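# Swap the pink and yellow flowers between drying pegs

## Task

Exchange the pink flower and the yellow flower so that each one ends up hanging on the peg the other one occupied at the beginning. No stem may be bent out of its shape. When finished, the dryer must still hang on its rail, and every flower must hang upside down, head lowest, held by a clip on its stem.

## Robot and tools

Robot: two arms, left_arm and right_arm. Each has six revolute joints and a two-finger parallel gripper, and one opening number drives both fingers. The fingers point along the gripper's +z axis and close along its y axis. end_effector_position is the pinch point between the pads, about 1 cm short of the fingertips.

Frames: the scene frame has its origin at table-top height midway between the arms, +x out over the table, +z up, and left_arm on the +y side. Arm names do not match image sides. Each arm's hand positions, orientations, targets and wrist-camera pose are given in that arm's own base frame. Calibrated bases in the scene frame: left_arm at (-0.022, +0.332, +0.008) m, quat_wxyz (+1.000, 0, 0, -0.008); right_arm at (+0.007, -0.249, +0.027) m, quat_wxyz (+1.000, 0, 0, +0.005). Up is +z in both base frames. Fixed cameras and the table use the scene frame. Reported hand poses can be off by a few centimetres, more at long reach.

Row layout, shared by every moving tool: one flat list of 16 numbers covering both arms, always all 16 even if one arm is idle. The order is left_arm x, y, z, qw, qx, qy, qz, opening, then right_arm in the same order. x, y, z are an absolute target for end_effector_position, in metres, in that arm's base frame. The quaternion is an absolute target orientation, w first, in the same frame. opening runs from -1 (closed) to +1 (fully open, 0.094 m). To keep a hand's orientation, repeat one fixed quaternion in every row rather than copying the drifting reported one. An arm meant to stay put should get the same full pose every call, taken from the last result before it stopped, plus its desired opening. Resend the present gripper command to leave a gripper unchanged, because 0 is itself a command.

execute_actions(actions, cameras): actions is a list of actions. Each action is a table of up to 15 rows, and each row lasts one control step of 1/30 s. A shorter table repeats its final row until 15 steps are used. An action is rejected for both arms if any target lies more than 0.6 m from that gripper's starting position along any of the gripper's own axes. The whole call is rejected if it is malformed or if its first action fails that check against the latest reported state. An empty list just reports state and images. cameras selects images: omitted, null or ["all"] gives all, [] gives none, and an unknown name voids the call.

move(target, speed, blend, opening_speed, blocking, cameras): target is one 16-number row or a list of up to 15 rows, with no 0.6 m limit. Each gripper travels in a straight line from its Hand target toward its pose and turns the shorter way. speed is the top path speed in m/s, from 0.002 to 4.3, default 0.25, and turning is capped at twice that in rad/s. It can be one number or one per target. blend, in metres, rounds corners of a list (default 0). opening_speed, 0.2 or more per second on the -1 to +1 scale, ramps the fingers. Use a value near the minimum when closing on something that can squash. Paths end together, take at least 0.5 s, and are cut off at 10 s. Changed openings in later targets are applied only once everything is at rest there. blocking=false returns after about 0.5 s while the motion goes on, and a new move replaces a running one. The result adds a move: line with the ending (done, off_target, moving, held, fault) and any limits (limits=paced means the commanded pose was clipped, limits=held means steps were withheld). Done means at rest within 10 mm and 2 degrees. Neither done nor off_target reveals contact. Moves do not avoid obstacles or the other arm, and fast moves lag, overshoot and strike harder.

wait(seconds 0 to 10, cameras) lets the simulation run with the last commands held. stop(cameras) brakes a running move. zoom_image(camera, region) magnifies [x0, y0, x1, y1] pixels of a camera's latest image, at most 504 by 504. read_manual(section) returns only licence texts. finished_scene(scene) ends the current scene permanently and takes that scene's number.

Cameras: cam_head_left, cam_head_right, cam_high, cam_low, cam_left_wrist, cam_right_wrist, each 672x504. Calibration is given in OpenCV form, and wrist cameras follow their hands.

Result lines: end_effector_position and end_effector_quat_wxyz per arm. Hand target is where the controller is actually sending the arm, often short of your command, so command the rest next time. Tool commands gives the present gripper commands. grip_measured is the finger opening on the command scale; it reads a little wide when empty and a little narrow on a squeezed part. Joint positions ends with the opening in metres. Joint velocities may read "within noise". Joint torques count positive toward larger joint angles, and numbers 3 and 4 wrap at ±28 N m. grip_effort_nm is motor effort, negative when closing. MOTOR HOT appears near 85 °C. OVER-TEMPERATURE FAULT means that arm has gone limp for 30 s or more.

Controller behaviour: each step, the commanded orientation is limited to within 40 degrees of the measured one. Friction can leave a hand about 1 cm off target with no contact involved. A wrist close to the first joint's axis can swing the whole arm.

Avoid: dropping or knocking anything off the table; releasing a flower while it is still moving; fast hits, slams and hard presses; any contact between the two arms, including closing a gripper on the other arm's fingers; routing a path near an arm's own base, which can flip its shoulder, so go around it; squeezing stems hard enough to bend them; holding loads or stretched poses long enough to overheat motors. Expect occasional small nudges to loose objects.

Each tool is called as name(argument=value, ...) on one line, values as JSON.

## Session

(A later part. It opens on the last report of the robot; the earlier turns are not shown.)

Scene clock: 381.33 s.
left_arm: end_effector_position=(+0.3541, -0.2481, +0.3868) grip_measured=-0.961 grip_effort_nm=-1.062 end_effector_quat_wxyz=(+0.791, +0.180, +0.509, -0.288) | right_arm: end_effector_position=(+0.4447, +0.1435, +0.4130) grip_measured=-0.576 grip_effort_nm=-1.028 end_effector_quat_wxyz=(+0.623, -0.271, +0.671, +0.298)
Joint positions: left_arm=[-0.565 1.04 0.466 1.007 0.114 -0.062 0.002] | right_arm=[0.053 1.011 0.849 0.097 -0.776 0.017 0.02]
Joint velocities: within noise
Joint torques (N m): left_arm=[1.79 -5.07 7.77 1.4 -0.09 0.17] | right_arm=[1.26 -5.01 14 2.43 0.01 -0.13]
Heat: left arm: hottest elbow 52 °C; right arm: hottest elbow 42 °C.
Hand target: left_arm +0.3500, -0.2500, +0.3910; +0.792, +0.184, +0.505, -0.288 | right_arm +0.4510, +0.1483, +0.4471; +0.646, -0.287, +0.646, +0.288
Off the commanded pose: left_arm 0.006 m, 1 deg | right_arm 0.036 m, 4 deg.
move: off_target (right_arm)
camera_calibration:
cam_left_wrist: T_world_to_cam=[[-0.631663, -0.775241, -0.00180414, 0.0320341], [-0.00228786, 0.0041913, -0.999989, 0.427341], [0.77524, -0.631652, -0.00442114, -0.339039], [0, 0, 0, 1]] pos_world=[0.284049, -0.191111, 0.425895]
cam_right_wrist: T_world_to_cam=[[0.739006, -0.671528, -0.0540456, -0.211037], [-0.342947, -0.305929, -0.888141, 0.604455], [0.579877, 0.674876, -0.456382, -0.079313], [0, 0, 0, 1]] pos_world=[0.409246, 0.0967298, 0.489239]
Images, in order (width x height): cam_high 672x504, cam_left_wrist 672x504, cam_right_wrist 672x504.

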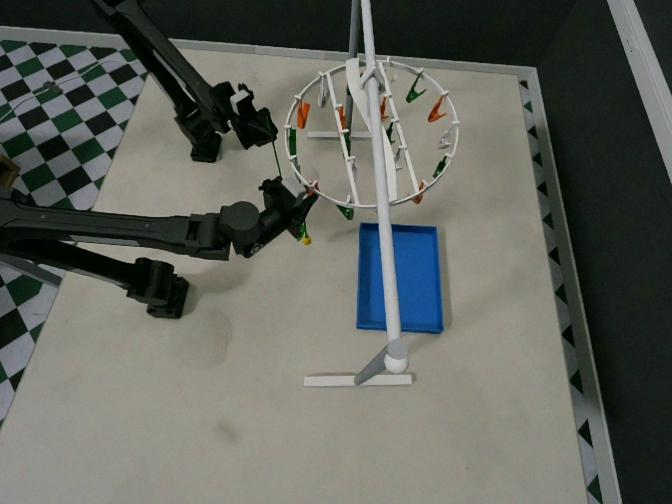

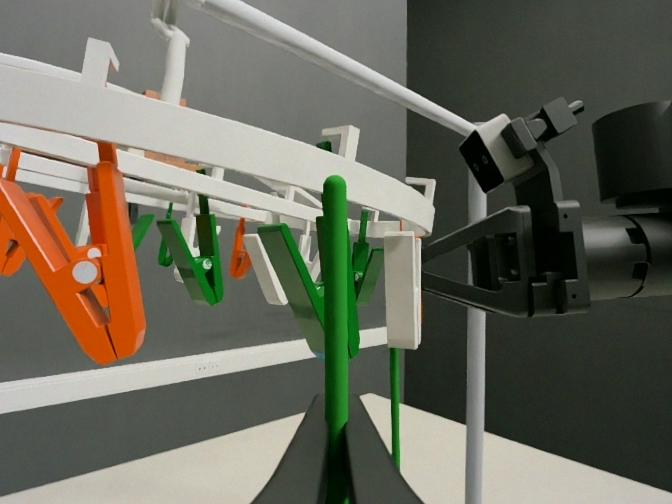

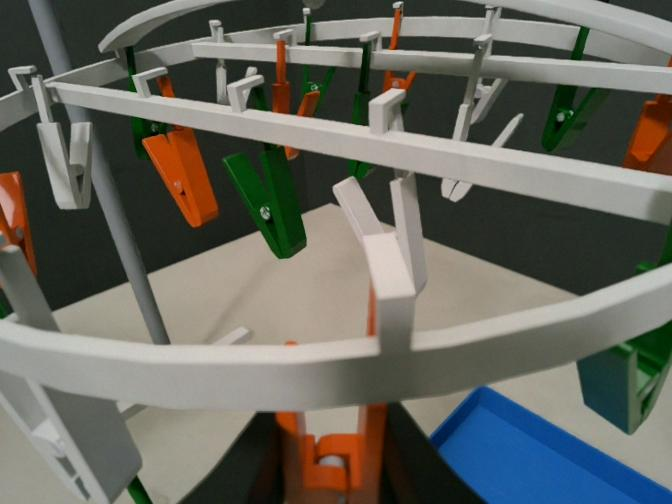

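move(target=[[0.35, -0.25, 0.391, 0.792, 0.1837, 0.505, -0.288, -0.98, 0.4535, 0.149, 0.448, 0.646, -0.2876, 0.646, 0.2876, -0.6],[0.35, -0.25, 0.391, 0.792, 0.1837, 0.505, -0.288, -0.98, 0.4535, 0.149, 0.448, 0.646, -0.2876, 0.646, 0.2876, 0.07],[0.38, -0.262, 0.400, 0.792, 0.1837, 0.505, -0.288, -0.98, 0.39, 0.085, 0.440, 0.646, -0.2876, 0.646, 0.2876, 0.07],[0.394, -0.275, 0.400, 0.792, 0.1837, 0.505, -0.288, -0.98, 0.28, 0.10, 0.35, 0.70, -0.22, 0.63, 0.25, 0.0],[0.394, -0.275, 0.400, 0.792, 0.1837, 0.505, -0.288, -0.98, 0.29, 0.221, 0.25, 0.787, -0.1925, 0.501, 0.3021, 0.1]], speed=[0.08,0.08,0.1,0.18,0.18], opening_speed=0.5)

Scene clock: 415.67 s.
left_arm: end_effector_position=(+0.3857, -0.2697, +0.3733) grip_measured=-0.961 grip_effort_nm=-1.062 end_effector_quat_wxyz=(+0.777, +0.188, +0.528, -0.287) | right_arm: end_effector_position=(+0.2913, +0.2179, +0.2488) grip_measured=+0.098 grip_effort_nm=0.066 end_effector_quat_wxyz=(+0.770, -0.194, +0.530, +0.299)
Joint positions: left_arm=[-0.565 1.16 0.537 1.007 0.122 -0.061 0.002] | right_arm=[0.583 1.321 0.129 1.566 -0.129 0.07 0.052]
Joint velocities: within noise
Joint torques (N m): left_arm=[2.49 -4.6 11.23 2.44 -0.08 0.12] | right_arm=[1.38 -2.73 4.48 2.4 0.1 -0.13]
Heat: left arm: hottest elbow 50 °C; right arm: hottest elbow 45 °C.
Hand target: left_arm +0.3925, -0.2741, +0.3995; +0.792, +0.184, +0.505, -0.288 | right_arm +0.2899, +0.2209, +0.2507; +0.774, -0.199, +0.523, +0.296
Off the commanded pose: left_arm 0.028 m, 3 deg | right_arm 0.004 m, 4 deg.
joint sent to its limit (right arm) — joint 4 (wrist pitch), upper limit. The joint targets are off in orientation, not in position.
move: off_target (left_arm, right_arm); target 2's new opening was sent with right_arm's hand 0.036 m and 4 deg from that target; target 5's new opening was sent with right_arm's hand 0.004 m and 4 deg from that target
camera_calibration:
cam_left_wrist: T_world_to_cam=[[-0.637283, -0.770629, 0.000774102, 0.0375822], [-0.0421261, 0.0338338, -0.998539, 0.436779], [0.769477, -0.636385, -0.0540253, -0.357737], [0, 0, 0, 1]] pos_world=[0.317621, -0.213475, 0.416785]
cam_right_wrist: T_world_to_cam=[[0.667133, -0.744901, -0.00750672, -0.0312118], [-0.0473915, -0.032383, -0.998351, 0.310462], [0.74343, 0.666389, -0.0569057, -0.260726], [0, 0, 0, 1]] pos_world=[0.229367, 0.160549, 0.294879]

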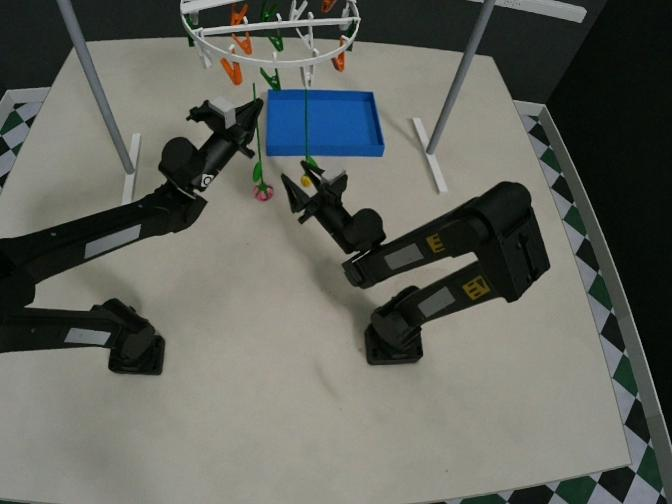

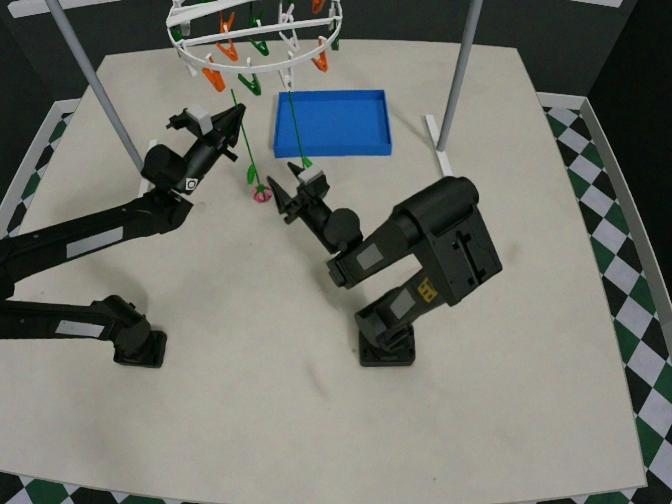

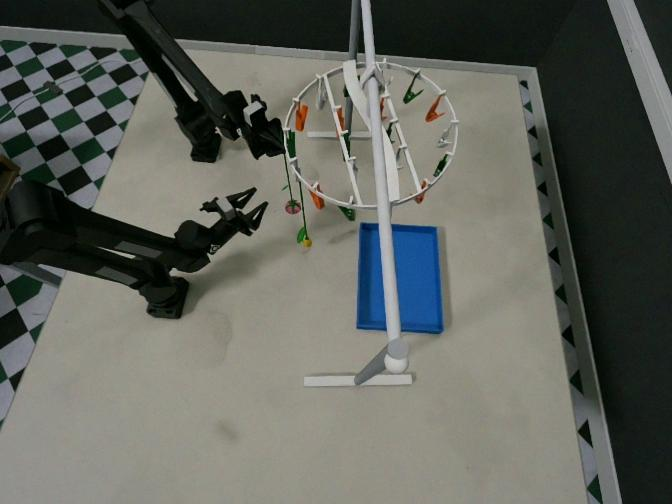

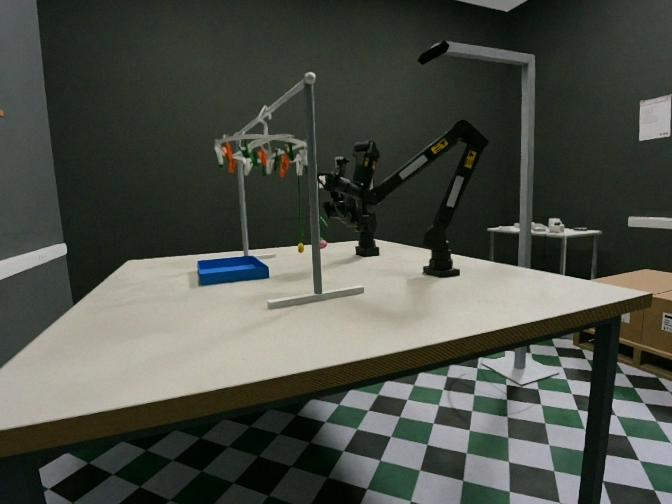

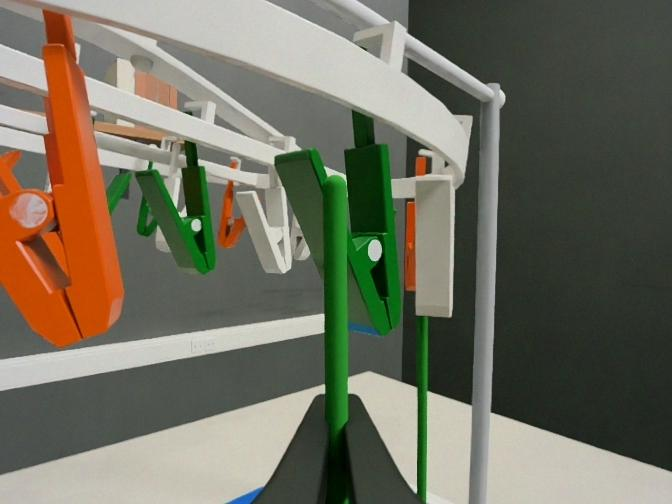

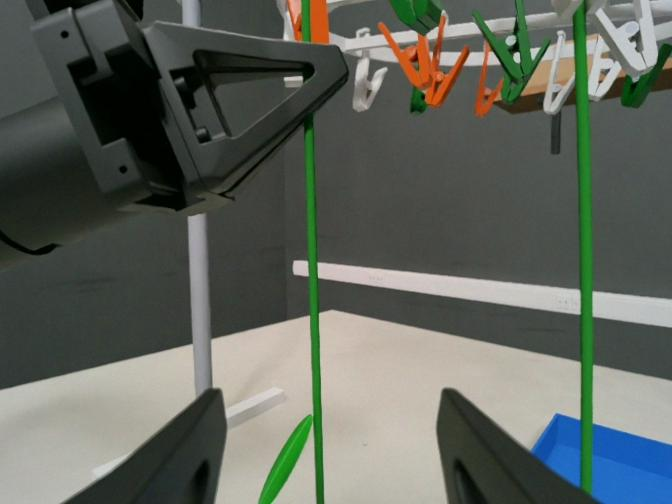

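move(target=[[0.394, -0.275, 0.400, 0.792, 0.1837, 0.505, -0.288, -0.98, 0.335, 0.265, 0.262, 0.787, -0.1925, 0.501, 0.3021, 0.1],[0.394, -0.275, 0.400, 0.792, 0.1837, 0.505, -0.288, -0.98, 0.364, 0.289, 0.262, 0.787, -0.1925, 0.501, 0.3021, 0.1]], speed=[0.1,0.06], cameras=["cam_right_wrist"])

Scene clock: 421.33 s.
left_arm: end_effector_position=(+0.3857, -0.2696, +0.3733) grip_measured=-0.961 grip_effort_nm=-1.062 end_effector_quat_wxyz=(+0.777, +0.188, +0.528, -0.287) | right_arm: end_effector_position=(+0.3592, +0.2800, +0.2531) grip_measured=+0.099 grip_effort_nm=0.071 end_effector_quat_wxyz=(+0.775, -0.191, +0.521, +0.302)
Joint positions: left_arm=[-0.565 1.16 0.537 1.007 0.122 -0.061 0.002] | right_arm=[0.631 1.546 0.374 1.567 -0.085 0.055 0.052]
Joint velocities: within noise
Joint torques (N m): left_arm=[2.43 -4.6 11.21 2.44 -0.08 0.12] | right_arm=[1.44 -7.3 6.74 2.36 0.1 -0.12]
Heat: left arm: hottest elbow 50 °C; right arm: hottest elbow 45 °C.
Hand target: left_arm +0.3926, -0.2741, +0.3995; +0.792, +0.184, +0.505, -0.288 | right_arm +0.3636, +0.2887, +0.2622; +0.785, -0.194, +0.506, +0.301
Off the commanded pose: left_arm 0.028 m, 3 deg | right_arm 0.014 m, 3 deg.
joint sent to its limit (right arm) — joint 4 (wrist pitch), upper limit. The joint targets still meet the commanded pose.
move: off_target (left_arm, right_arm)
camera_calibration:
cam_right_wrist: T_world_to_cam=[[0.668619, -0.743566, -0.00759695, -0.0310714], [-0.0307315, -0.0174234, -0.999376, 0.310087], [0.74297, 0.668435, -0.0345005, -0.358371], [0, 0, 0, 1]] pos_world=[0.296563, 0.221847, 0.297294]
Images, in order (width x height): cam_right_wrist 672x504.

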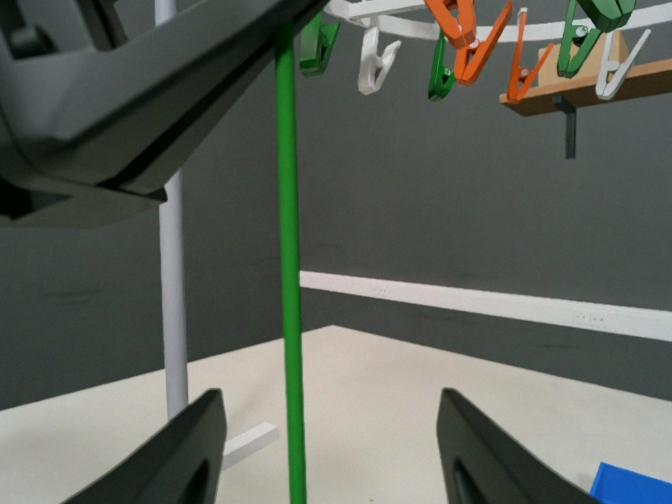

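move(target=[[0.394, -0.275, 0.400, 0.792, 0.1837, 0.505, -0.288, -0.98, 0.362, 0.302, 0.264, 0.787, -0.1925, 0.501, 0.3021, 0.1]], speed=[0.06], cameras=["cam_right_wrist"])

Scene clock: 424.13 s.
left_arm: end_effector_position=(+0.3857, -0.2696, +0.3733) grip_measured=-0.961 grip_effort_nm=-1.062 end_effector_quat_wxyz=(+0.777, +0.188, +0.528, -0.287) | right_arm: end_effector_position=(+0.3572, +0.2929, +0.2551) grip_measured=+0.099 grip_effort_nm=0.071 end_effector_quat_wxyz=(+0.777, -0.191, +0.518, +0.303)
Joint positions: left_arm=[-0.565 1.16 0.537 1.007 0.122 -0.061 0.002] | right_arm=[0.669 1.558 0.393 1.567 -0.052 0.04 0.052]
Joint velocities: within noise
Joint torques (N m): left_arm=[2.49 -4.6 11.21 2.44 -0.08 0.12] | right_arm=[1.32 -7.41 6.82 2.37 0.09 -0.12]
Heat: left arm: hottest elbow 49 °C; right arm: hottest elbow 44 °C.
Hand target: left_arm +0.3926, -0.2741, +0.3995; +0.792, +0.184, +0.505, -0.288 | right_arm +0.3616, +0.3017, +0.2640; +0.787, -0.193, +0.503, +0.302
Off the commanded pose: left_arm 0.028 m, 3 deg | right_arm 0.014 m, 2 deg.
joint sent to its limit (right arm) — joint 4 (wrist pitch), upper limit. The joint targets still meet the commanded pose.
move: off_target (left_arm, right_arm)
camera_calibration:
cam_right_wrist: T_world_to_cam=[[0.669597, -0.742695, -0.00655794, -0.0210228], [-0.02423, -0.0130186, -0.999622, 0.308671], [0.742329, 0.669503, -0.0267127, -0.3675], [0, 0, 0, 1]] pos_world=[0.294362, 0.234447, 0.2986]
Images, in order (width x height): cam_right_wrist 672x504.

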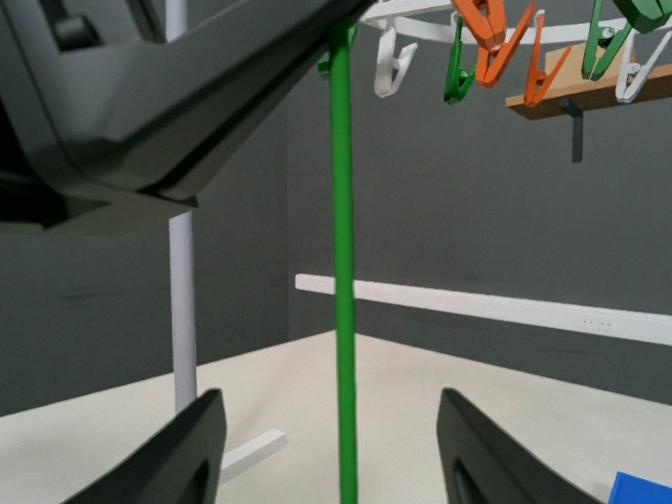

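move(target=[[0.394, -0.275, 0.400, 0.792, 0.1837, 0.505, -0.288, -0.98, 0.370, 0.300, 0.264, 0.787, -0.1925, 0.501, 0.3021, 0.1],[0.394, -0.275, 0.400, 0.792, 0.1837, 0.505, -0.288, -0.98, 0.370, 0.300, 0.264, 0.787, -0.1925, 0.501, 0.3021, -0.6]], speed=[0.06], opening_speed=0.5, cameras=["cam_right_wrist","cam_head_left"])

speed must be one number or one for each of the 2 targets, got a list of 1; nothing of the call was run

move(target=[[0.394, -0.275, 0.400, 0.792, 0.1837, 0.505, -0.288, -0.98, 0.370, 0.300, 0.264, 0.787, -0.1925, 0.501, 0.3021, 0.1],[0.394, -0.275, 0.400, 0.792, 0.1837, 0.505, -0.288, -0.98, 0.370, 0.300, 0.264, 0.787, -0.1925, 0.501, 0.3021, -0.7]], speed=0.06, opening_speed=0.5, cameras=["cam_right_wrist","cam_head_left"])

Scene clock: 436.53 s.
left_arm: end_effector_position=(+0.3857, -0.2696, +0.3733) grip_measured=-0.961 grip_effort_nm=-1.067 end_effector_quat_wxyz=(+0.777, +0.188, +0.528, -0.287) | right_arm: end_effector_position=(+0.3598, +0.2974, +0.2553) grip_measured=-0.698 grip_effort_nm=-0.081 end_effector_quat_wxyz=(+0.776, -0.196, +0.515, +0.306)
Joint positions: left_arm=[-0.565 1.16 0.537 1.007 0.122 -0.061 0.002] | right_arm=[0.667 1.569 0.407 1.567 -0.067 0.04 0.014]
Joint velocities: within noise
Joint torques (N m): left_arm=[2.55 -4.54 11.21 2.43 -0.08 0.12] | right_arm=[-0.09 -7.82 6.82 2.33 -0.06 -0.05]
Heat: left arm: hottest elbow 49 °C; right arm: hottest elbow 44 °C.
Hand target: left_arm +0.3926, -0.2741, +0.3995; +0.792, +0.184, +0.505, -0.288 | right_arm +0.3696, +0.2996, +0.2641; +0.787, -0.193, +0.502, +0.302
Off the commanded pose: left_arm 0.028 m, 3 deg | right_arm 0.014 m, 2 deg.
joint sent to its limit (right arm) — joint 4 (wrist pitch), upper limit. The joint targets still meet the commanded pose.
move: off_target (left_arm, right_arm); target 2's new opening was sent with right_arm's hand 0.014 m and 2 deg from that target
camera_calibration:
cam_right_wrist: T_world_to_cam=[[0.678608, -0.734501, 0.000366185, -0.0268933], [-0.0177497, -0.0168974, -0.9997, 0.307827], [0.734286, 0.678397, -0.0245038, -0.372813], [0, 0, 0, 1]] pos_world=[0.297466, 0.238364, 0.298609]
Images, in order (width x height): cam_head_left 672x504, cam_right_wrist 672x504.

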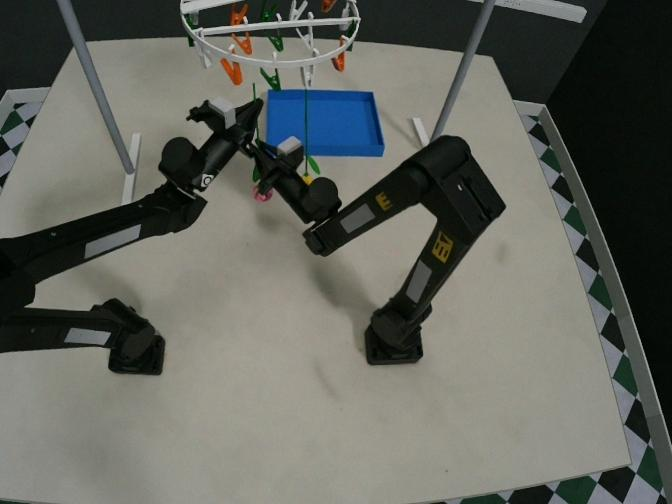

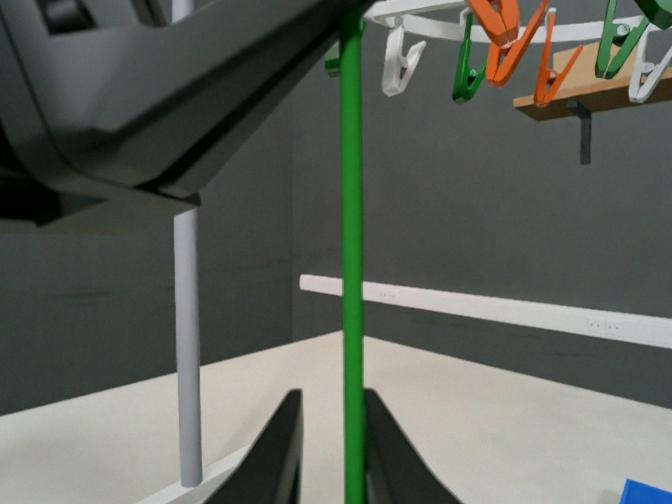

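move(target=[[0.394, -0.275, 0.400, 0.792, 0.1837, 0.505, -0.288, -0.98, 0.372, 0.291, 0.264, 0.787, -0.1925, 0.501, 0.3021, -0.5]], speed=0.06, cameras=["cam_right_wrist"])

Scene clock: 438.70 s.
left_arm: end_effector_position=(+0.3857, -0.2696, +0.3733) grip_measured=-0.961 grip_effort_nm=-1.062 end_effector_quat_wxyz=(+0.777, +0.188, +0.528, -0.287) | right_arm: end_effector_position=(+0.3649, +0.2909, +0.2550) grip_measured=-0.502 grip_effort_nm=0.071 end_effector_quat_wxyz=(+0.778, -0.199, +0.514, +0.302)
Joint positions: left_arm=[-0.565 1.16 0.537 1.007 0.122 -0.061 0.002] | right_arm=[0.641 1.57 0.407 1.567 -0.091 0.04 0.023]
Joint velocities: within noise
Joint torques (N m): left_arm=[2.49 -4.54 11.21 2.44 -0.08 0.12] | right_arm=[-0.26 -8.64 6.08 2.33 -0.04 0.08]
Heat: left arm: hottest elbow 49 °C; right arm: hottest elbow 44 °C.
Hand target: left_arm +0.3926, -0.2741, +0.3996; +0.792, +0.184, +0.505, -0.288 | right_arm +0.3718, +0.2908, +0.2641; +0.787, -0.193, +0.503, +0.302
Off the commanded pose: left_arm 0.028 m, 3 deg | right_arm 0.011 m, 2 deg.
joint sent to its limit (right arm) — joint 4 (wrist pitch), upper limit. The joint targets still meet the commanded pose.
move: off_target (left_arm, right_arm)
camera_calibration:
cam_right_wrist: T_world_to_cam=[[0.675223, -0.73755, 0.00967691, -0.0353955], [-0.0124445, -0.0245083, -0.999622, 0.307763], [0.737509, 0.674847, -0.025727, -0.371971], [0, 0, 0, 1]] pos_world=[0.302062, 0.232461, 0.29842]
Images, in order (width x height): cam_right_wrist 672x504.

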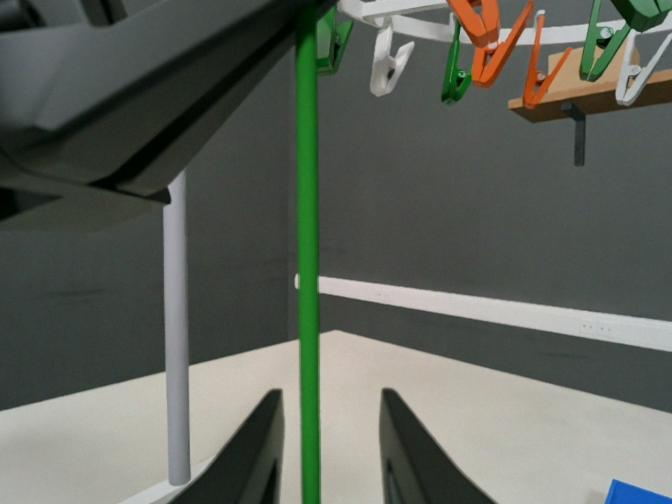

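move(target=[[0.394, -0.275, 0.400, 0.792, 0.1837, 0.505, -0.288, -0.98, 0.366, 0.2985, 0.264, 0.787, -0.1925, 0.501, 0.3021, -0.5]], speed=0.06, cameras=["cam_right_wrist"])

Scene clock: 441.43 s.
left_arm: end_effector_position=(+0.3857, -0.2696, +0.3733) grip_measured=-0.961 grip_effort_nm=-1.067 end_effector_quat_wxyz=(+0.777, +0.188, +0.528, -0.287) | right_arm: end_effector_position=(+0.3644, +0.2919, +0.2551) grip_measured=-0.501 grip_effort_nm=0.081 end_effector_quat_wxyz=(+0.779, -0.192, +0.516, +0.300)
Joint positions: left_arm=[-0.565 1.16 0.537 1.007 0.122 -0.061 0.002] | right_arm=[0.652 1.57 0.407 1.567 -0.067 0.04 0.023]
Joint velocities: within noise
Joint torques (N m): left_arm=[2.49 -4.54 11.22 2.43 -0.08 0.12] | right_arm=[1.38 -8.76 6.02 2.32 0.1 -0.06]
Heat: left arm: hottest elbow 49 °C; right arm: hottest elbow 43 °C.
Hand target: left_arm +0.3926, -0.2741, +0.3996; +0.792, +0.184, +0.505, -0.288 | right_arm +0.3658, +0.2983, +0.2640; +0.787, -0.193, +0.503, +0.302
Off the commanded pose: left_arm 0.028 m, 3 deg | right_arm 0.011 m, 2 deg.
joint sent to its limit (right arm) — joint 4 (wrist pitch), upper limit. The joint targets still meet the commanded pose.
move: off_target (left_arm, right_arm)
camera_calibration:
cam_right_wrist: T_world_to_cam=[[0.667338, -0.744755, 0.00030144, -0.0269076], [-0.0183453, -0.016843, -0.99969, 0.30788], [0.744529, 0.667125, -0.0249027, -0.372792], [0, 0, 0, 1]] pos_world=[0.301159, 0.233845, 0.298509]
Images, in order (width x height): cam_right_wrist 672x504.

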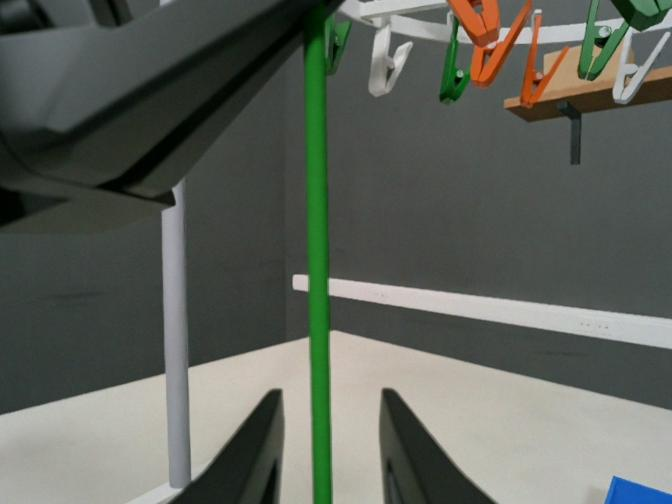

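move(target=[[0.394, -0.275, 0.400, 0.792, 0.1837, 0.505, -0.288, -0.98, 0.364, 0.3025, 0.264, 0.787, -0.1925, 0.501, 0.3021, -0.5]], speed=0.06, cameras=["cam_right_wrist"])

Scene clock: 443.93 s.
left_arm: end_effector_position=(+0.3857, -0.2696, +0.3733) grip_measured=-0.961 grip_effort_nm=-1.067 end_effector_quat_wxyz=(+0.777, +0.188, +0.528, -0.287) | right_arm: end_effector_position=(+0.3617, +0.2953, +0.2552) grip_measured=-0.501 grip_effort_nm=0.071 end_effector_quat_wxyz=(+0.778, -0.191, +0.517, +0.302)
Joint positions: left_arm=[-0.565 1.16 0.537 1.007 0.122 -0.061 0.002] | right_arm=[0.666 1.57 0.407 1.567 -0.054 0.04 0.023]
Joint velocities: within noise
Joint torques (N m): left_arm=[2.49 -4.54 11.21 2.44 -0.08 0.12] | right_arm=[1.26 -8.35 6.19 2.36 0.08 -0.11]
Heat: left arm: hottest elbow 49 °C; right arm: hottest elbow 43 °C.
Hand target: left_arm +0.3926, -0.2741, +0.3996; +0.792, +0.184, +0.505, -0.288 | right_arm +0.3637, +0.3023, +0.2640; +0.787, -0.193, +0.503, +0.302
Off the commanded pose: left_arm 0.028 m, 3 deg | right_arm 0.012 m, 2 deg.
joint sent to its limit (right arm) — joint 4 (wrist pitch), upper limit. The joint targets still meet the commanded pose.
move: off_target (left_arm, right_arm)
camera_calibration:
cam_right_wrist: T_world_to_cam=[[0.668918, -0.743321, -0.00466463, -0.0224012], [-0.0213589, -0.0129476, -0.999688, 0.307858], [0.743029, 0.668809, -0.0245374, -0.373068], [0, 0, 0, 1]] pos_world=[0.298761, 0.236846, 0.298503]
Images, in order (width x height): cam_right_wrist 672x504.

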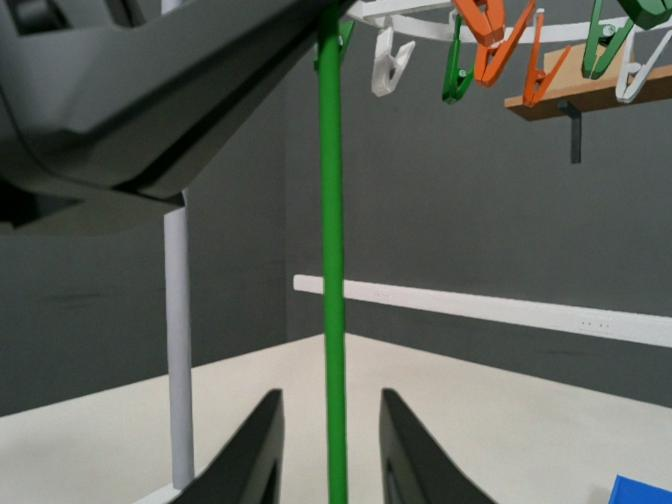

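move(target=[[0.394, -0.275, 0.400, 0.792, 0.1837, 0.505, -0.288, -0.98, 0.364, 0.3025, 0.264, 0.787, -0.1925, 0.501, 0.3021, -0.98],[0.394, -0.275, 0.400, 0.792, 0.1837, 0.505, -0.288, 0.0, 0.364, 0.3025, 0.264, 0.787, -0.1925, 0.501, 0.3021, -0.98],[0.388, -0.270, 0.350, 0.8335, 0.1579, 0.4339, -0.3034, 0.0, 0.364, 0.3025, 0.264, 0.787, -0.1925, 0.501, 0.3021, -0.98]], speed=0.06, opening_speed=0.4, cameras=["cam_left_wrist","cam_right_wrist"])

Scene clock: 455.10 s.
left_arm: end_effector_position=(+0.3882, -0.2686, +0.3520) grip_measured=-0.002 grip_effort_nm=0.046 end_effector_quat_wxyz=(+0.834, +0.161, +0.436, -0.298) | right_arm: end_effector_position=(+0.3618, +0.2952, +0.2552) grip_measured=-0.945 grip_effort_nm=-1.028 end_effector_quat_wxyz=(+0.778, -0.191, +0.517, +0.302)
Joint positions: left_arm=[-0.565 1.435 0.519 1.524 0.109 -0.064 0.047] | right_arm=[0.666 1.57 0.407 1.567 -0.054 0.039 0.003]
Joint velocities: within noise
Joint torques (N m): left_arm=[2.26 -6.24 5.71 2.24 -0.09 -0.07] | right_arm=[1.26 -8.59 6.2 2.36 0.08 -0.11]
Heat: left arm: hottest elbow 50 °C; right arm: hottest elbow 42 °C.
Hand target: left_arm +0.3879, -0.2700, +0.3501; +0.833, +0.158, +0.434, -0.303 | right_arm +0.3638, +0.3023, +0.2640; +0.787, -0.193, +0.503, +0.302
Off the commanded pose: left_arm 0.003 m, 1 deg | right_arm 0.012 m, 2 deg.
joint sent to its limit (right arm) — joint 4 (wrist pitch), upper limit. The joint targets still meet the commanded pose.
move: off_target (right_arm); target 2's new opening was sent with left_arm's hand 0.028 m and 3 deg from that target
camera_calibration:
cam_left_wrist: T_world_to_cam=[[-0.627484, -0.778429, -0.0176659, 0.0406435], [0.143093, -0.0929844, -0.985332, 0.305019], [0.765368, -0.620807, 0.169734, -0.433165], [0, 0, 0, 1]] pos_world=[0.313388, -0.208912, 0.374786]
cam_right_wrist: T_world_to_cam=[[0.668554, -0.743651, -0.0043691, -0.0223029], [-0.0211714, -0.0131601, -0.999689, 0.307853], [0.743362, 0.668439, -0.0245424, -0.373078], [0, 0, 0, 1]] pos_world=[0.29876, 0.236846, 0.298504]
Images, in order (width x height): cam_left_wrist 672x504, cam_right_wrist 672x504.

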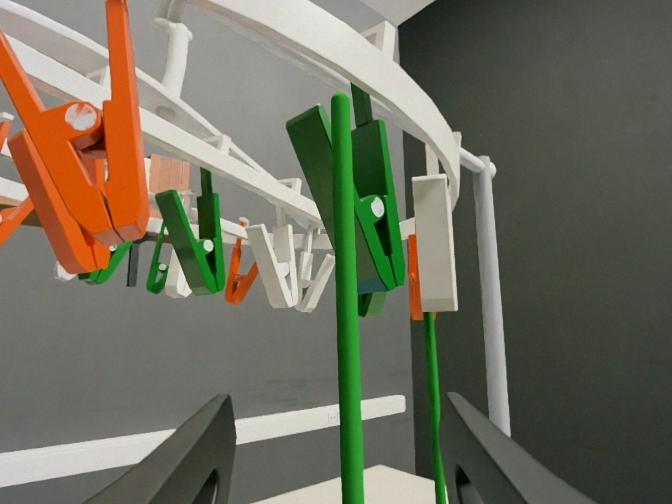

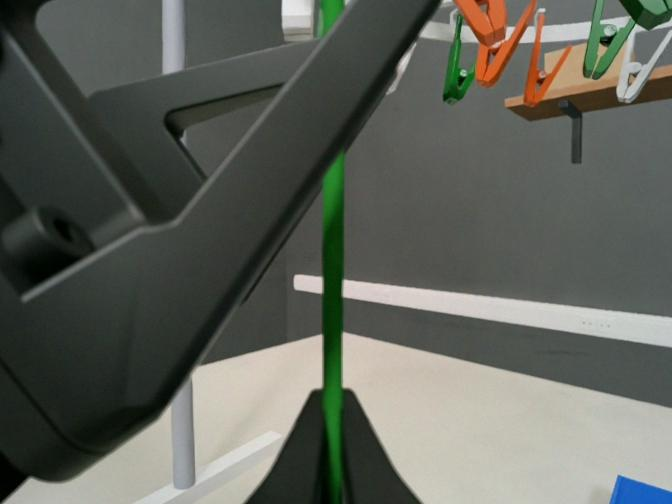

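move(target=[[0.388, -0.274, 0.328, 0.8335, 0.1579, 0.4339, -0.3034, 0.0, 0.364, 0.3025, 0.264, 0.787, -0.1925, 0.501, 0.3021, -0.98]], speed=0.06, cameras=["cam_left_wrist","cam_head_left"])

zoom_image(camera="cam_head_left", region=[190, 70, 330, 220])

Scene clock: 459.30 s.
left_arm: end_effector_position=(+0.3901, -0.2699, +0.3323) grip_measured=-0.002 grip_effort_nm=0.046 end_effector_quat_wxyz=(+0.827, +0.161, +0.450, -0.296) | right_arm: end_effector_position=(+0.3618, +0.2952, +0.2552) grip_measured=-0.945 grip_effort_nm=-1.038 end_effector_quat_wxyz=(+0.778, -0.191, +0.517, +0.302)
Joint positions: left_arm=[-0.568 1.474 0.503 1.549 0.101 -0.065 0.047] | right_arm=[0.666 1.57 0.407 1.567 -0.054 0.039 0.003]
Joint velocities: within noise
Joint torques (N m): left_arm=[2.14 -6.12 5.24 2.28 -0.09 0.05] | right_arm=[1.61 -8.47 6.12 2.36 0.07 -0.11]
Heat: left arm: hottest elbow 49 °C; right arm: hottest elbow 41 °C.
Hand target: left_arm +0.3879, -0.2740, +0.3284; +0.826, +0.162, +0.449, -0.300 | right_arm +0.3638, +0.3023, +0.2640; +0.787, -0.193, +0.503, +0.302
Off the commanded pose: left_arm 0.006 m, 2 deg | right_arm 0.012 m, 2 deg.
joint sent to its limit (left arm) — joint 4 (wrist pitch), upper limit. The joint targets still meet the commanded pose.
joint sent to its limit (right arm) — joint 4 (wrist pitch), upper limit. The joint targets still meet the commanded pose.
move: off_target (right_arm)
camera_calibration:
cam_left_wrist: T_world_to_cam=[[-0.625688, -0.780017, -0.00934812, 0.0365439], [0.114553, -0.0800218, -0.990189, 0.301479], [0.771616, -0.620621, 0.139422, -0.424467], [0, 0, 0, 1]] pos_world=[0.315855, -0.210803, 0.358043]
Images, in order (width x height): cam_head_left 672x504, cam_left_wrist 672x504.

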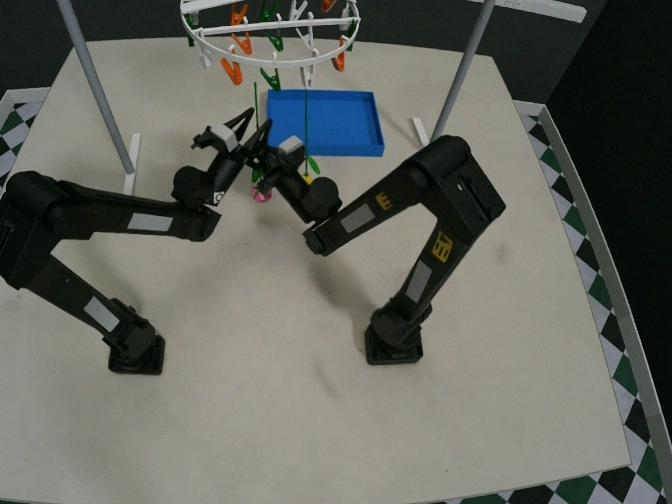

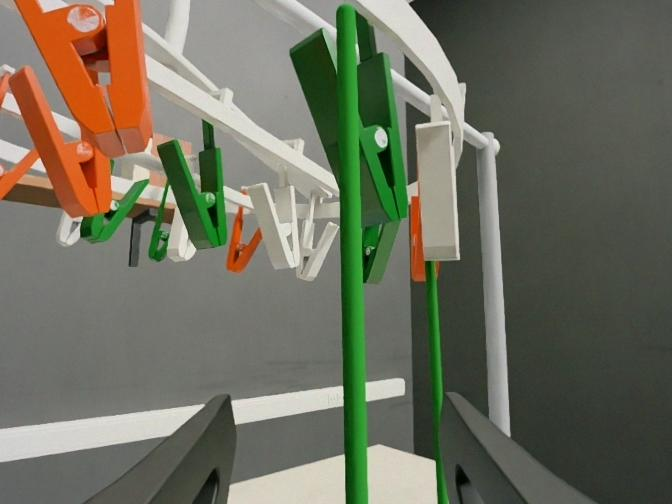

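Scaled by 3.360 from the camera's 672x504 image, which has a finer 960x720 frame.

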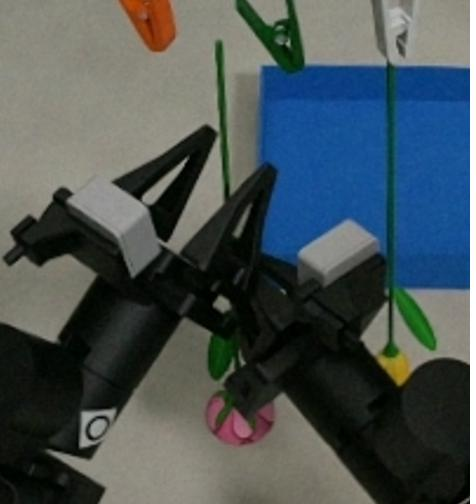

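move(target=[[0.385, -0.279, 0.329, 0.8335, 0.1579, 0.4339, -0.3034, -0.4, 0.364, 0.3025, 0.264, 0.787, -0.1925, 0.501, 0.3021, -0.98]], speed=0.06, cameras=["cam_left_wrist"])

Scene clock: 461.53 s.
left_arm: end_effector_position=(+0.3868, -0.2750, +0.3323) grip_measured=-0.398 grip_effort_nm=-0.120 end_effector_quat_wxyz=(+0.826, +0.159, +0.450, -0.300) | right_arm: end_effector_position=(+0.3618, +0.2952, +0.2552) grip_measured=-0.945 grip_effort_nm=-1.033 end_effector_quat_wxyz=(+0.778, -0.191, +0.517, +0.302)
Joint positions: left_arm=[-0.586 1.475 0.503 1.549 0.087 -0.065 0.028] | right_arm=[0.666 1.57 0.407 1.567 -0.054 0.039 0.003]
Joint velocities: within noise
Joint torques (N m): left_arm=[1.85 -6.36 5.38 2.29 -0.09 0.15] | right_arm=[1.26 -8.29 6.23 2.36 0.06 -0.11]
Heat: left arm: hottest elbow 49 °C; right arm: hottest elbow 41 °C.
Hand target: left_arm +0.3850, -0.2789, +0.3294; +0.826, +0.162, +0.448, -0.301 | right_arm +0.3638, +0.3023, +0.2640; +0.787, -0.193, +0.503, +0.302
Off the commanded pose: left_arm 0.006 m, 2 deg | right_arm 0.012 m, 2 deg.
joint sent to its limit (left arm) — joint 4 (wrist pitch), upper limit. The joint targets still meet the commanded pose.
joint sent to its limit (right arm) — joint 4 (wrist pitch), upper limit. The joint targets still meet the commanded pose.
move: off_target (right_arm)
camera_calibration:
cam_left_wrist: T_world_to_cam=[[-0.630214, -0.77642, -0.00139501, 0.030641], [0.109484, -0.0870882, -0.990166, 0.301425], [0.768663, -0.624169, 0.13989, -0.424949], [0, 0, 0, 1]] pos_world=[0.312952, -0.215199, 0.35795]
Images, in order (width x height): cam_left_wrist 672x504.

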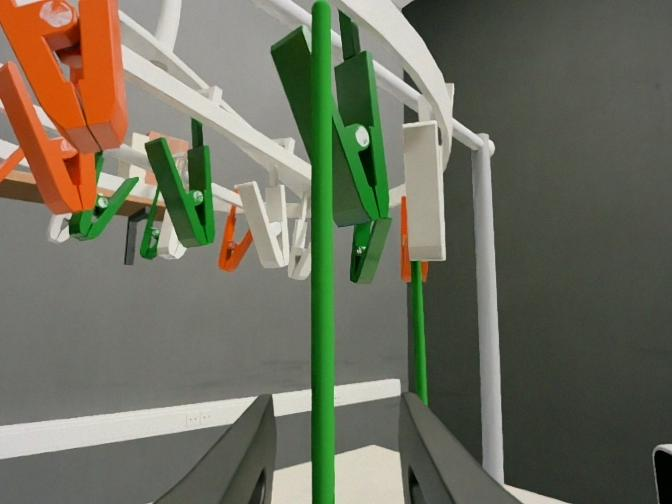

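move(target=[[0.388, -0.2730, 0.329, 0.8335, 0.1579, 0.4339, -0.3034, -0.4, 0.364, 0.3025, 0.264, 0.787, -0.1925, 0.501, 0.3021, -0.98]], speed=0.06, cameras=["cam_left_wrist"])

Scene clock: 463.87 s.
left_arm: end_effector_position=(+0.3858, -0.2764, +0.3320) grip_measured=-0.398 grip_effort_nm=-0.115 end_effector_quat_wxyz=(+0.825, +0.164, +0.449, -0.303) | right_arm: end_effector_position=(+0.3618, +0.2952, +0.2552) grip_measured=-0.945 grip_effort_nm=-1.028 end_effector_quat_wxyz=(+0.778, -0.191, +0.517, +0.302)
Joint positions: left_arm=[-0.586 1.475 0.503 1.549 0.097 -0.065 0.028] | right_arm=[0.666 1.57 0.407 1.567 -0.054 0.039 0.003]
Joint velocities: within noise
Joint torques (N m): left_arm=[3.25 -6.53 5.22 2.3 0.11 0.03] | right_arm=[1.26 -8.35 6.2 2.26 0.06 -0.1]
Heat: left arm: hottest elbow 48 °C; right arm: hottest elbow 41 °C.
Hand target: left_arm +0.3880, -0.2730, +0.3294; +0.826, +0.162, +0.448, -0.300 | right_arm +0.3638, +0.3023, +0.2640; +0.787, -0.193, +0.503, +0.302
Off the commanded pose: left_arm 0.005 m, 2 deg | right_arm 0.012 m, 2 deg.
joint sent to its limit (left arm) — joint 4 (wrist pitch), upper limit. The joint targets still meet the commanded pose.
joint sent to its limit (right arm) — joint 4 (wrist pitch), upper limit. The joint targets still meet the commanded pose.
move: off_target (right_arm)
camera_calibration:
cam_left_wrist: T_world_to_cam=[[-0.636847, -0.770959, -0.00695823, 0.0347489], [0.111566, -0.0832212, -0.990266, 0.301425], [0.762875, -0.631425, 0.139012, -0.424522], [0, 0, 0, 1]] pos_world=[0.312358, -0.216179, 0.357746]
Images, in order (width x height): cam_left_wrist 672x504.

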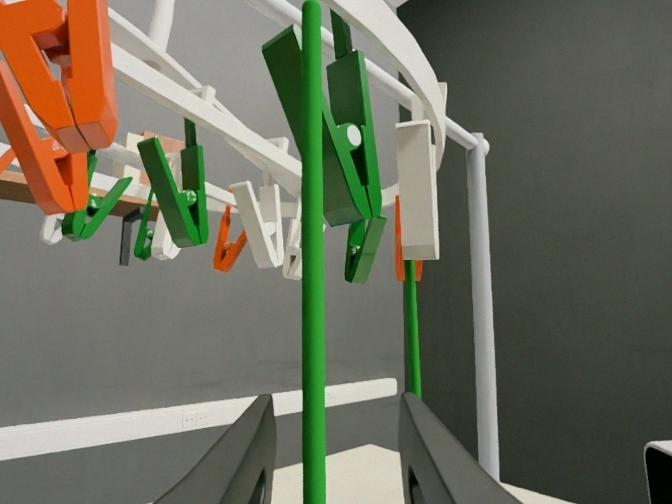

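move(target=[[0.391, -0.2685, 0.329, 0.8335, 0.1579, 0.4339, -0.3034, -0.4, 0.364, 0.3025, 0.264, 0.787, -0.1925, 0.501, 0.3021, -0.98]], speed=0.06, cameras=["cam_left_wrist"])

Scene clock: 466.70 s.
left_arm: end_effector_position=(+0.3887, -0.2721, +0.3319) grip_measured=-0.398 grip_effort_nm=-0.120 end_effector_quat_wxyz=(+0.825, +0.166, +0.449, -0.300) | right_arm: end_effector_position=(+0.3618, +0.2952, +0.2552) grip_measured=-0.945 grip_effort_nm=-1.033 end_effector_quat_wxyz=(+0.778, -0.191, +0.517, +0.302)
Joint positions: left_arm=[-0.57 1.475 0.503 1.549 0.111 -0.066 0.028] | right_arm=[0.666 1.57 0.407 1.567 -0.054 0.039 0.003]
Joint velocities: within noise
Joint torques (N m): left_arm=[3.25 -6.53 5.23 2.3 0.11 -0.05] | right_arm=[1.38 -8.41 6.2 2.36 0.07 -0.11]
Heat: left arm: hottest elbow 48 °C; right arm: hottest elbow 41 °C.
Hand target: left_arm +0.3910, -0.2685, +0.3294; +0.826, +0.162, +0.448, -0.300 | right_arm +0.3638, +0.3023, +0.2640; +0.787, -0.193, +0.503, +0.302
Off the commanded pose: left_arm 0.005 m, 2 deg | right_arm 0.012 m, 2 deg.
joint sent to its limit (left arm) — joint 4 (wrist pitch), upper limit. The joint targets still meet the commanded pose.
joint sent to its limit (right arm) — joint 4 (wrist pitch), upper limit. The joint targets still meet the commanded pose.
move: off_target (right_arm)
camera_calibration:
cam_left_wrist: T_world_to_cam=[[-0.634006, -0.773218, -0.0130984, 0.0403747], [0.115066, -0.077573, -0.990324, 0.301568], [0.76472, -0.629378, 0.138153, -0.423897], [0, 0, 0, 1]] pos_world=[0.31506, -0.21218, 0.357742]
Images, in order (width x height): cam_left_wrist 672x504.

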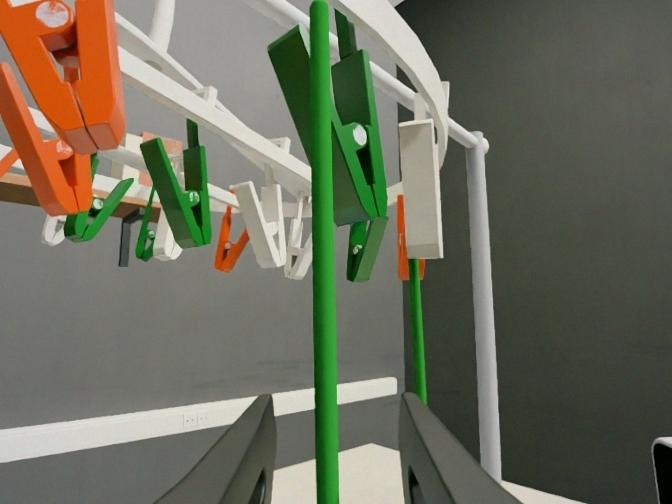

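move(target=[[0.393, -0.2660, 0.329, 0.8335, 0.1579, 0.4339, -0.3034, -0.4, 0.364, 0.3025, 0.264, 0.787, -0.1925, 0.501, 0.3021, -0.98],[0.393, -0.2660, 0.329, 0.8335, 0.1579, 0.4339, -0.3034, -0.93, 0.364, 0.3025, 0.264, 0.787, -0.1925, 0.501, 0.3021, -0.98],[0.393, -0.2660, 0.329, 0.8335, 0.1579, 0.4339, -0.3034, -0.98, 0.364, 0.3025, 0.264, 0.787, -0.1925, 0.501, 0.3021, -0.97]], speed=0.06, opening_speed=0.4, cameras=["cam_left_wrist","cam_right_wrist"])

Scene clock: 473.97 s.
left_arm: end_effector_position=(+0.3898, -0.2703, +0.3318) grip_measured=-0.971 grip_effort_nm=-1.033 end_effector_quat_wxyz=(+0.824, +0.167, +0.449, -0.303) | right_arm: end_effector_position=(+0.3618, +0.2952, +0.2552) grip_measured=-0.945 grip_effort_nm=-1.033 end_effector_quat_wxyz=(+0.778, -0.191, +0.517, +0.302)
Joint positions: left_arm=[-0.561 1.475 0.503 1.549 0.124 -0.076 0.001] | right_arm=[0.666 1.57 0.407 1.567 -0.054 0.039 0.003]
Joint velocities: within noise
Joint torques (N m): left_arm=[3.25 -6.53 5.3 2.28 -0.09 0.01] | right_arm=[1.32 -8.47 6.2 2.36 0.06 -0.11]
Heat: left arm: hottest elbow 47 °C; right arm: hottest elbow 40 °C.
Hand target: left_arm +0.3929, -0.2661, +0.3294; +0.826, +0.162, +0.449, -0.300 | right_arm +0.3638, +0.3023, +0.2640; +0.787, -0.193, +0.503, +0.302
Off the commanded pose: left_arm 0.006 m, 2 deg | right_arm 0.012 m, 2 deg.
joint sent to its limit (left arm) — joint 4 (wrist pitch), upper limit. The joint targets still meet the commanded pose.
joint sent to its limit (right arm) — joint 4 (wrist pitch), upper limit. The joint targets still meet the commanded pose.
move: off_target (right_arm); target 3's new opening was sent with right_arm's hand 0.012 m and 2 deg from that target
camera_calibration:
cam_left_wrist: T_world_to_cam=[[-0.639446, -0.768746, -0.0117948, 0.0453712], [0.11291, -0.0787221, -0.990482, 0.301965], [0.7605, -0.634691, 0.137138, -0.423068], [0, 0, 0, 1]] pos_world=[0.316661, -0.209867, 0.357645]
cam_right_wrist: T_world_to_cam=[[0.668283, -0.743893, -0.00457573, -0.0221701], [-0.0213132, -0.0129978, -0.999688, 0.307859], [0.743601, 0.668173, -0.0245409, -0.373161], [0, 0, 0, 1]] pos_world=[0.29886, 0.236845, 0.298504]
Images, in order (width x height): cam_left_wrist 672x504, cam_right_wrist 672x504.

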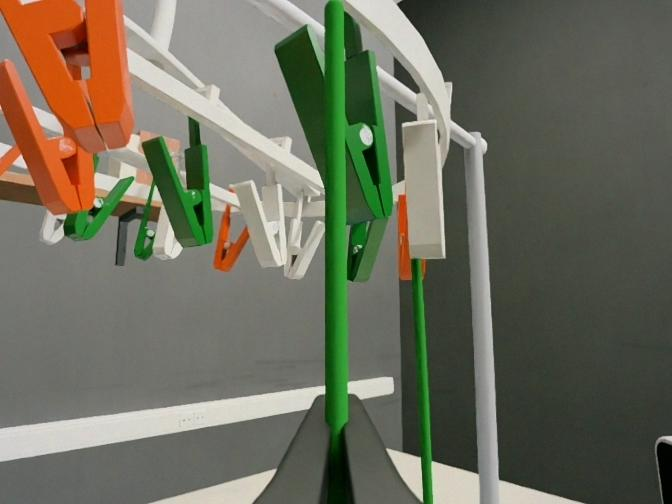

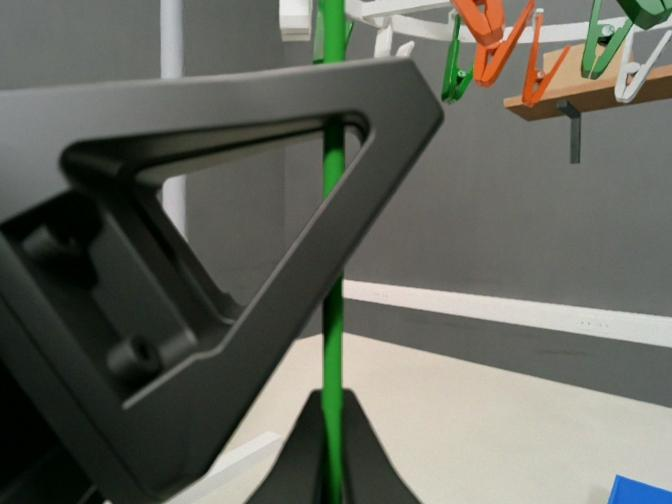

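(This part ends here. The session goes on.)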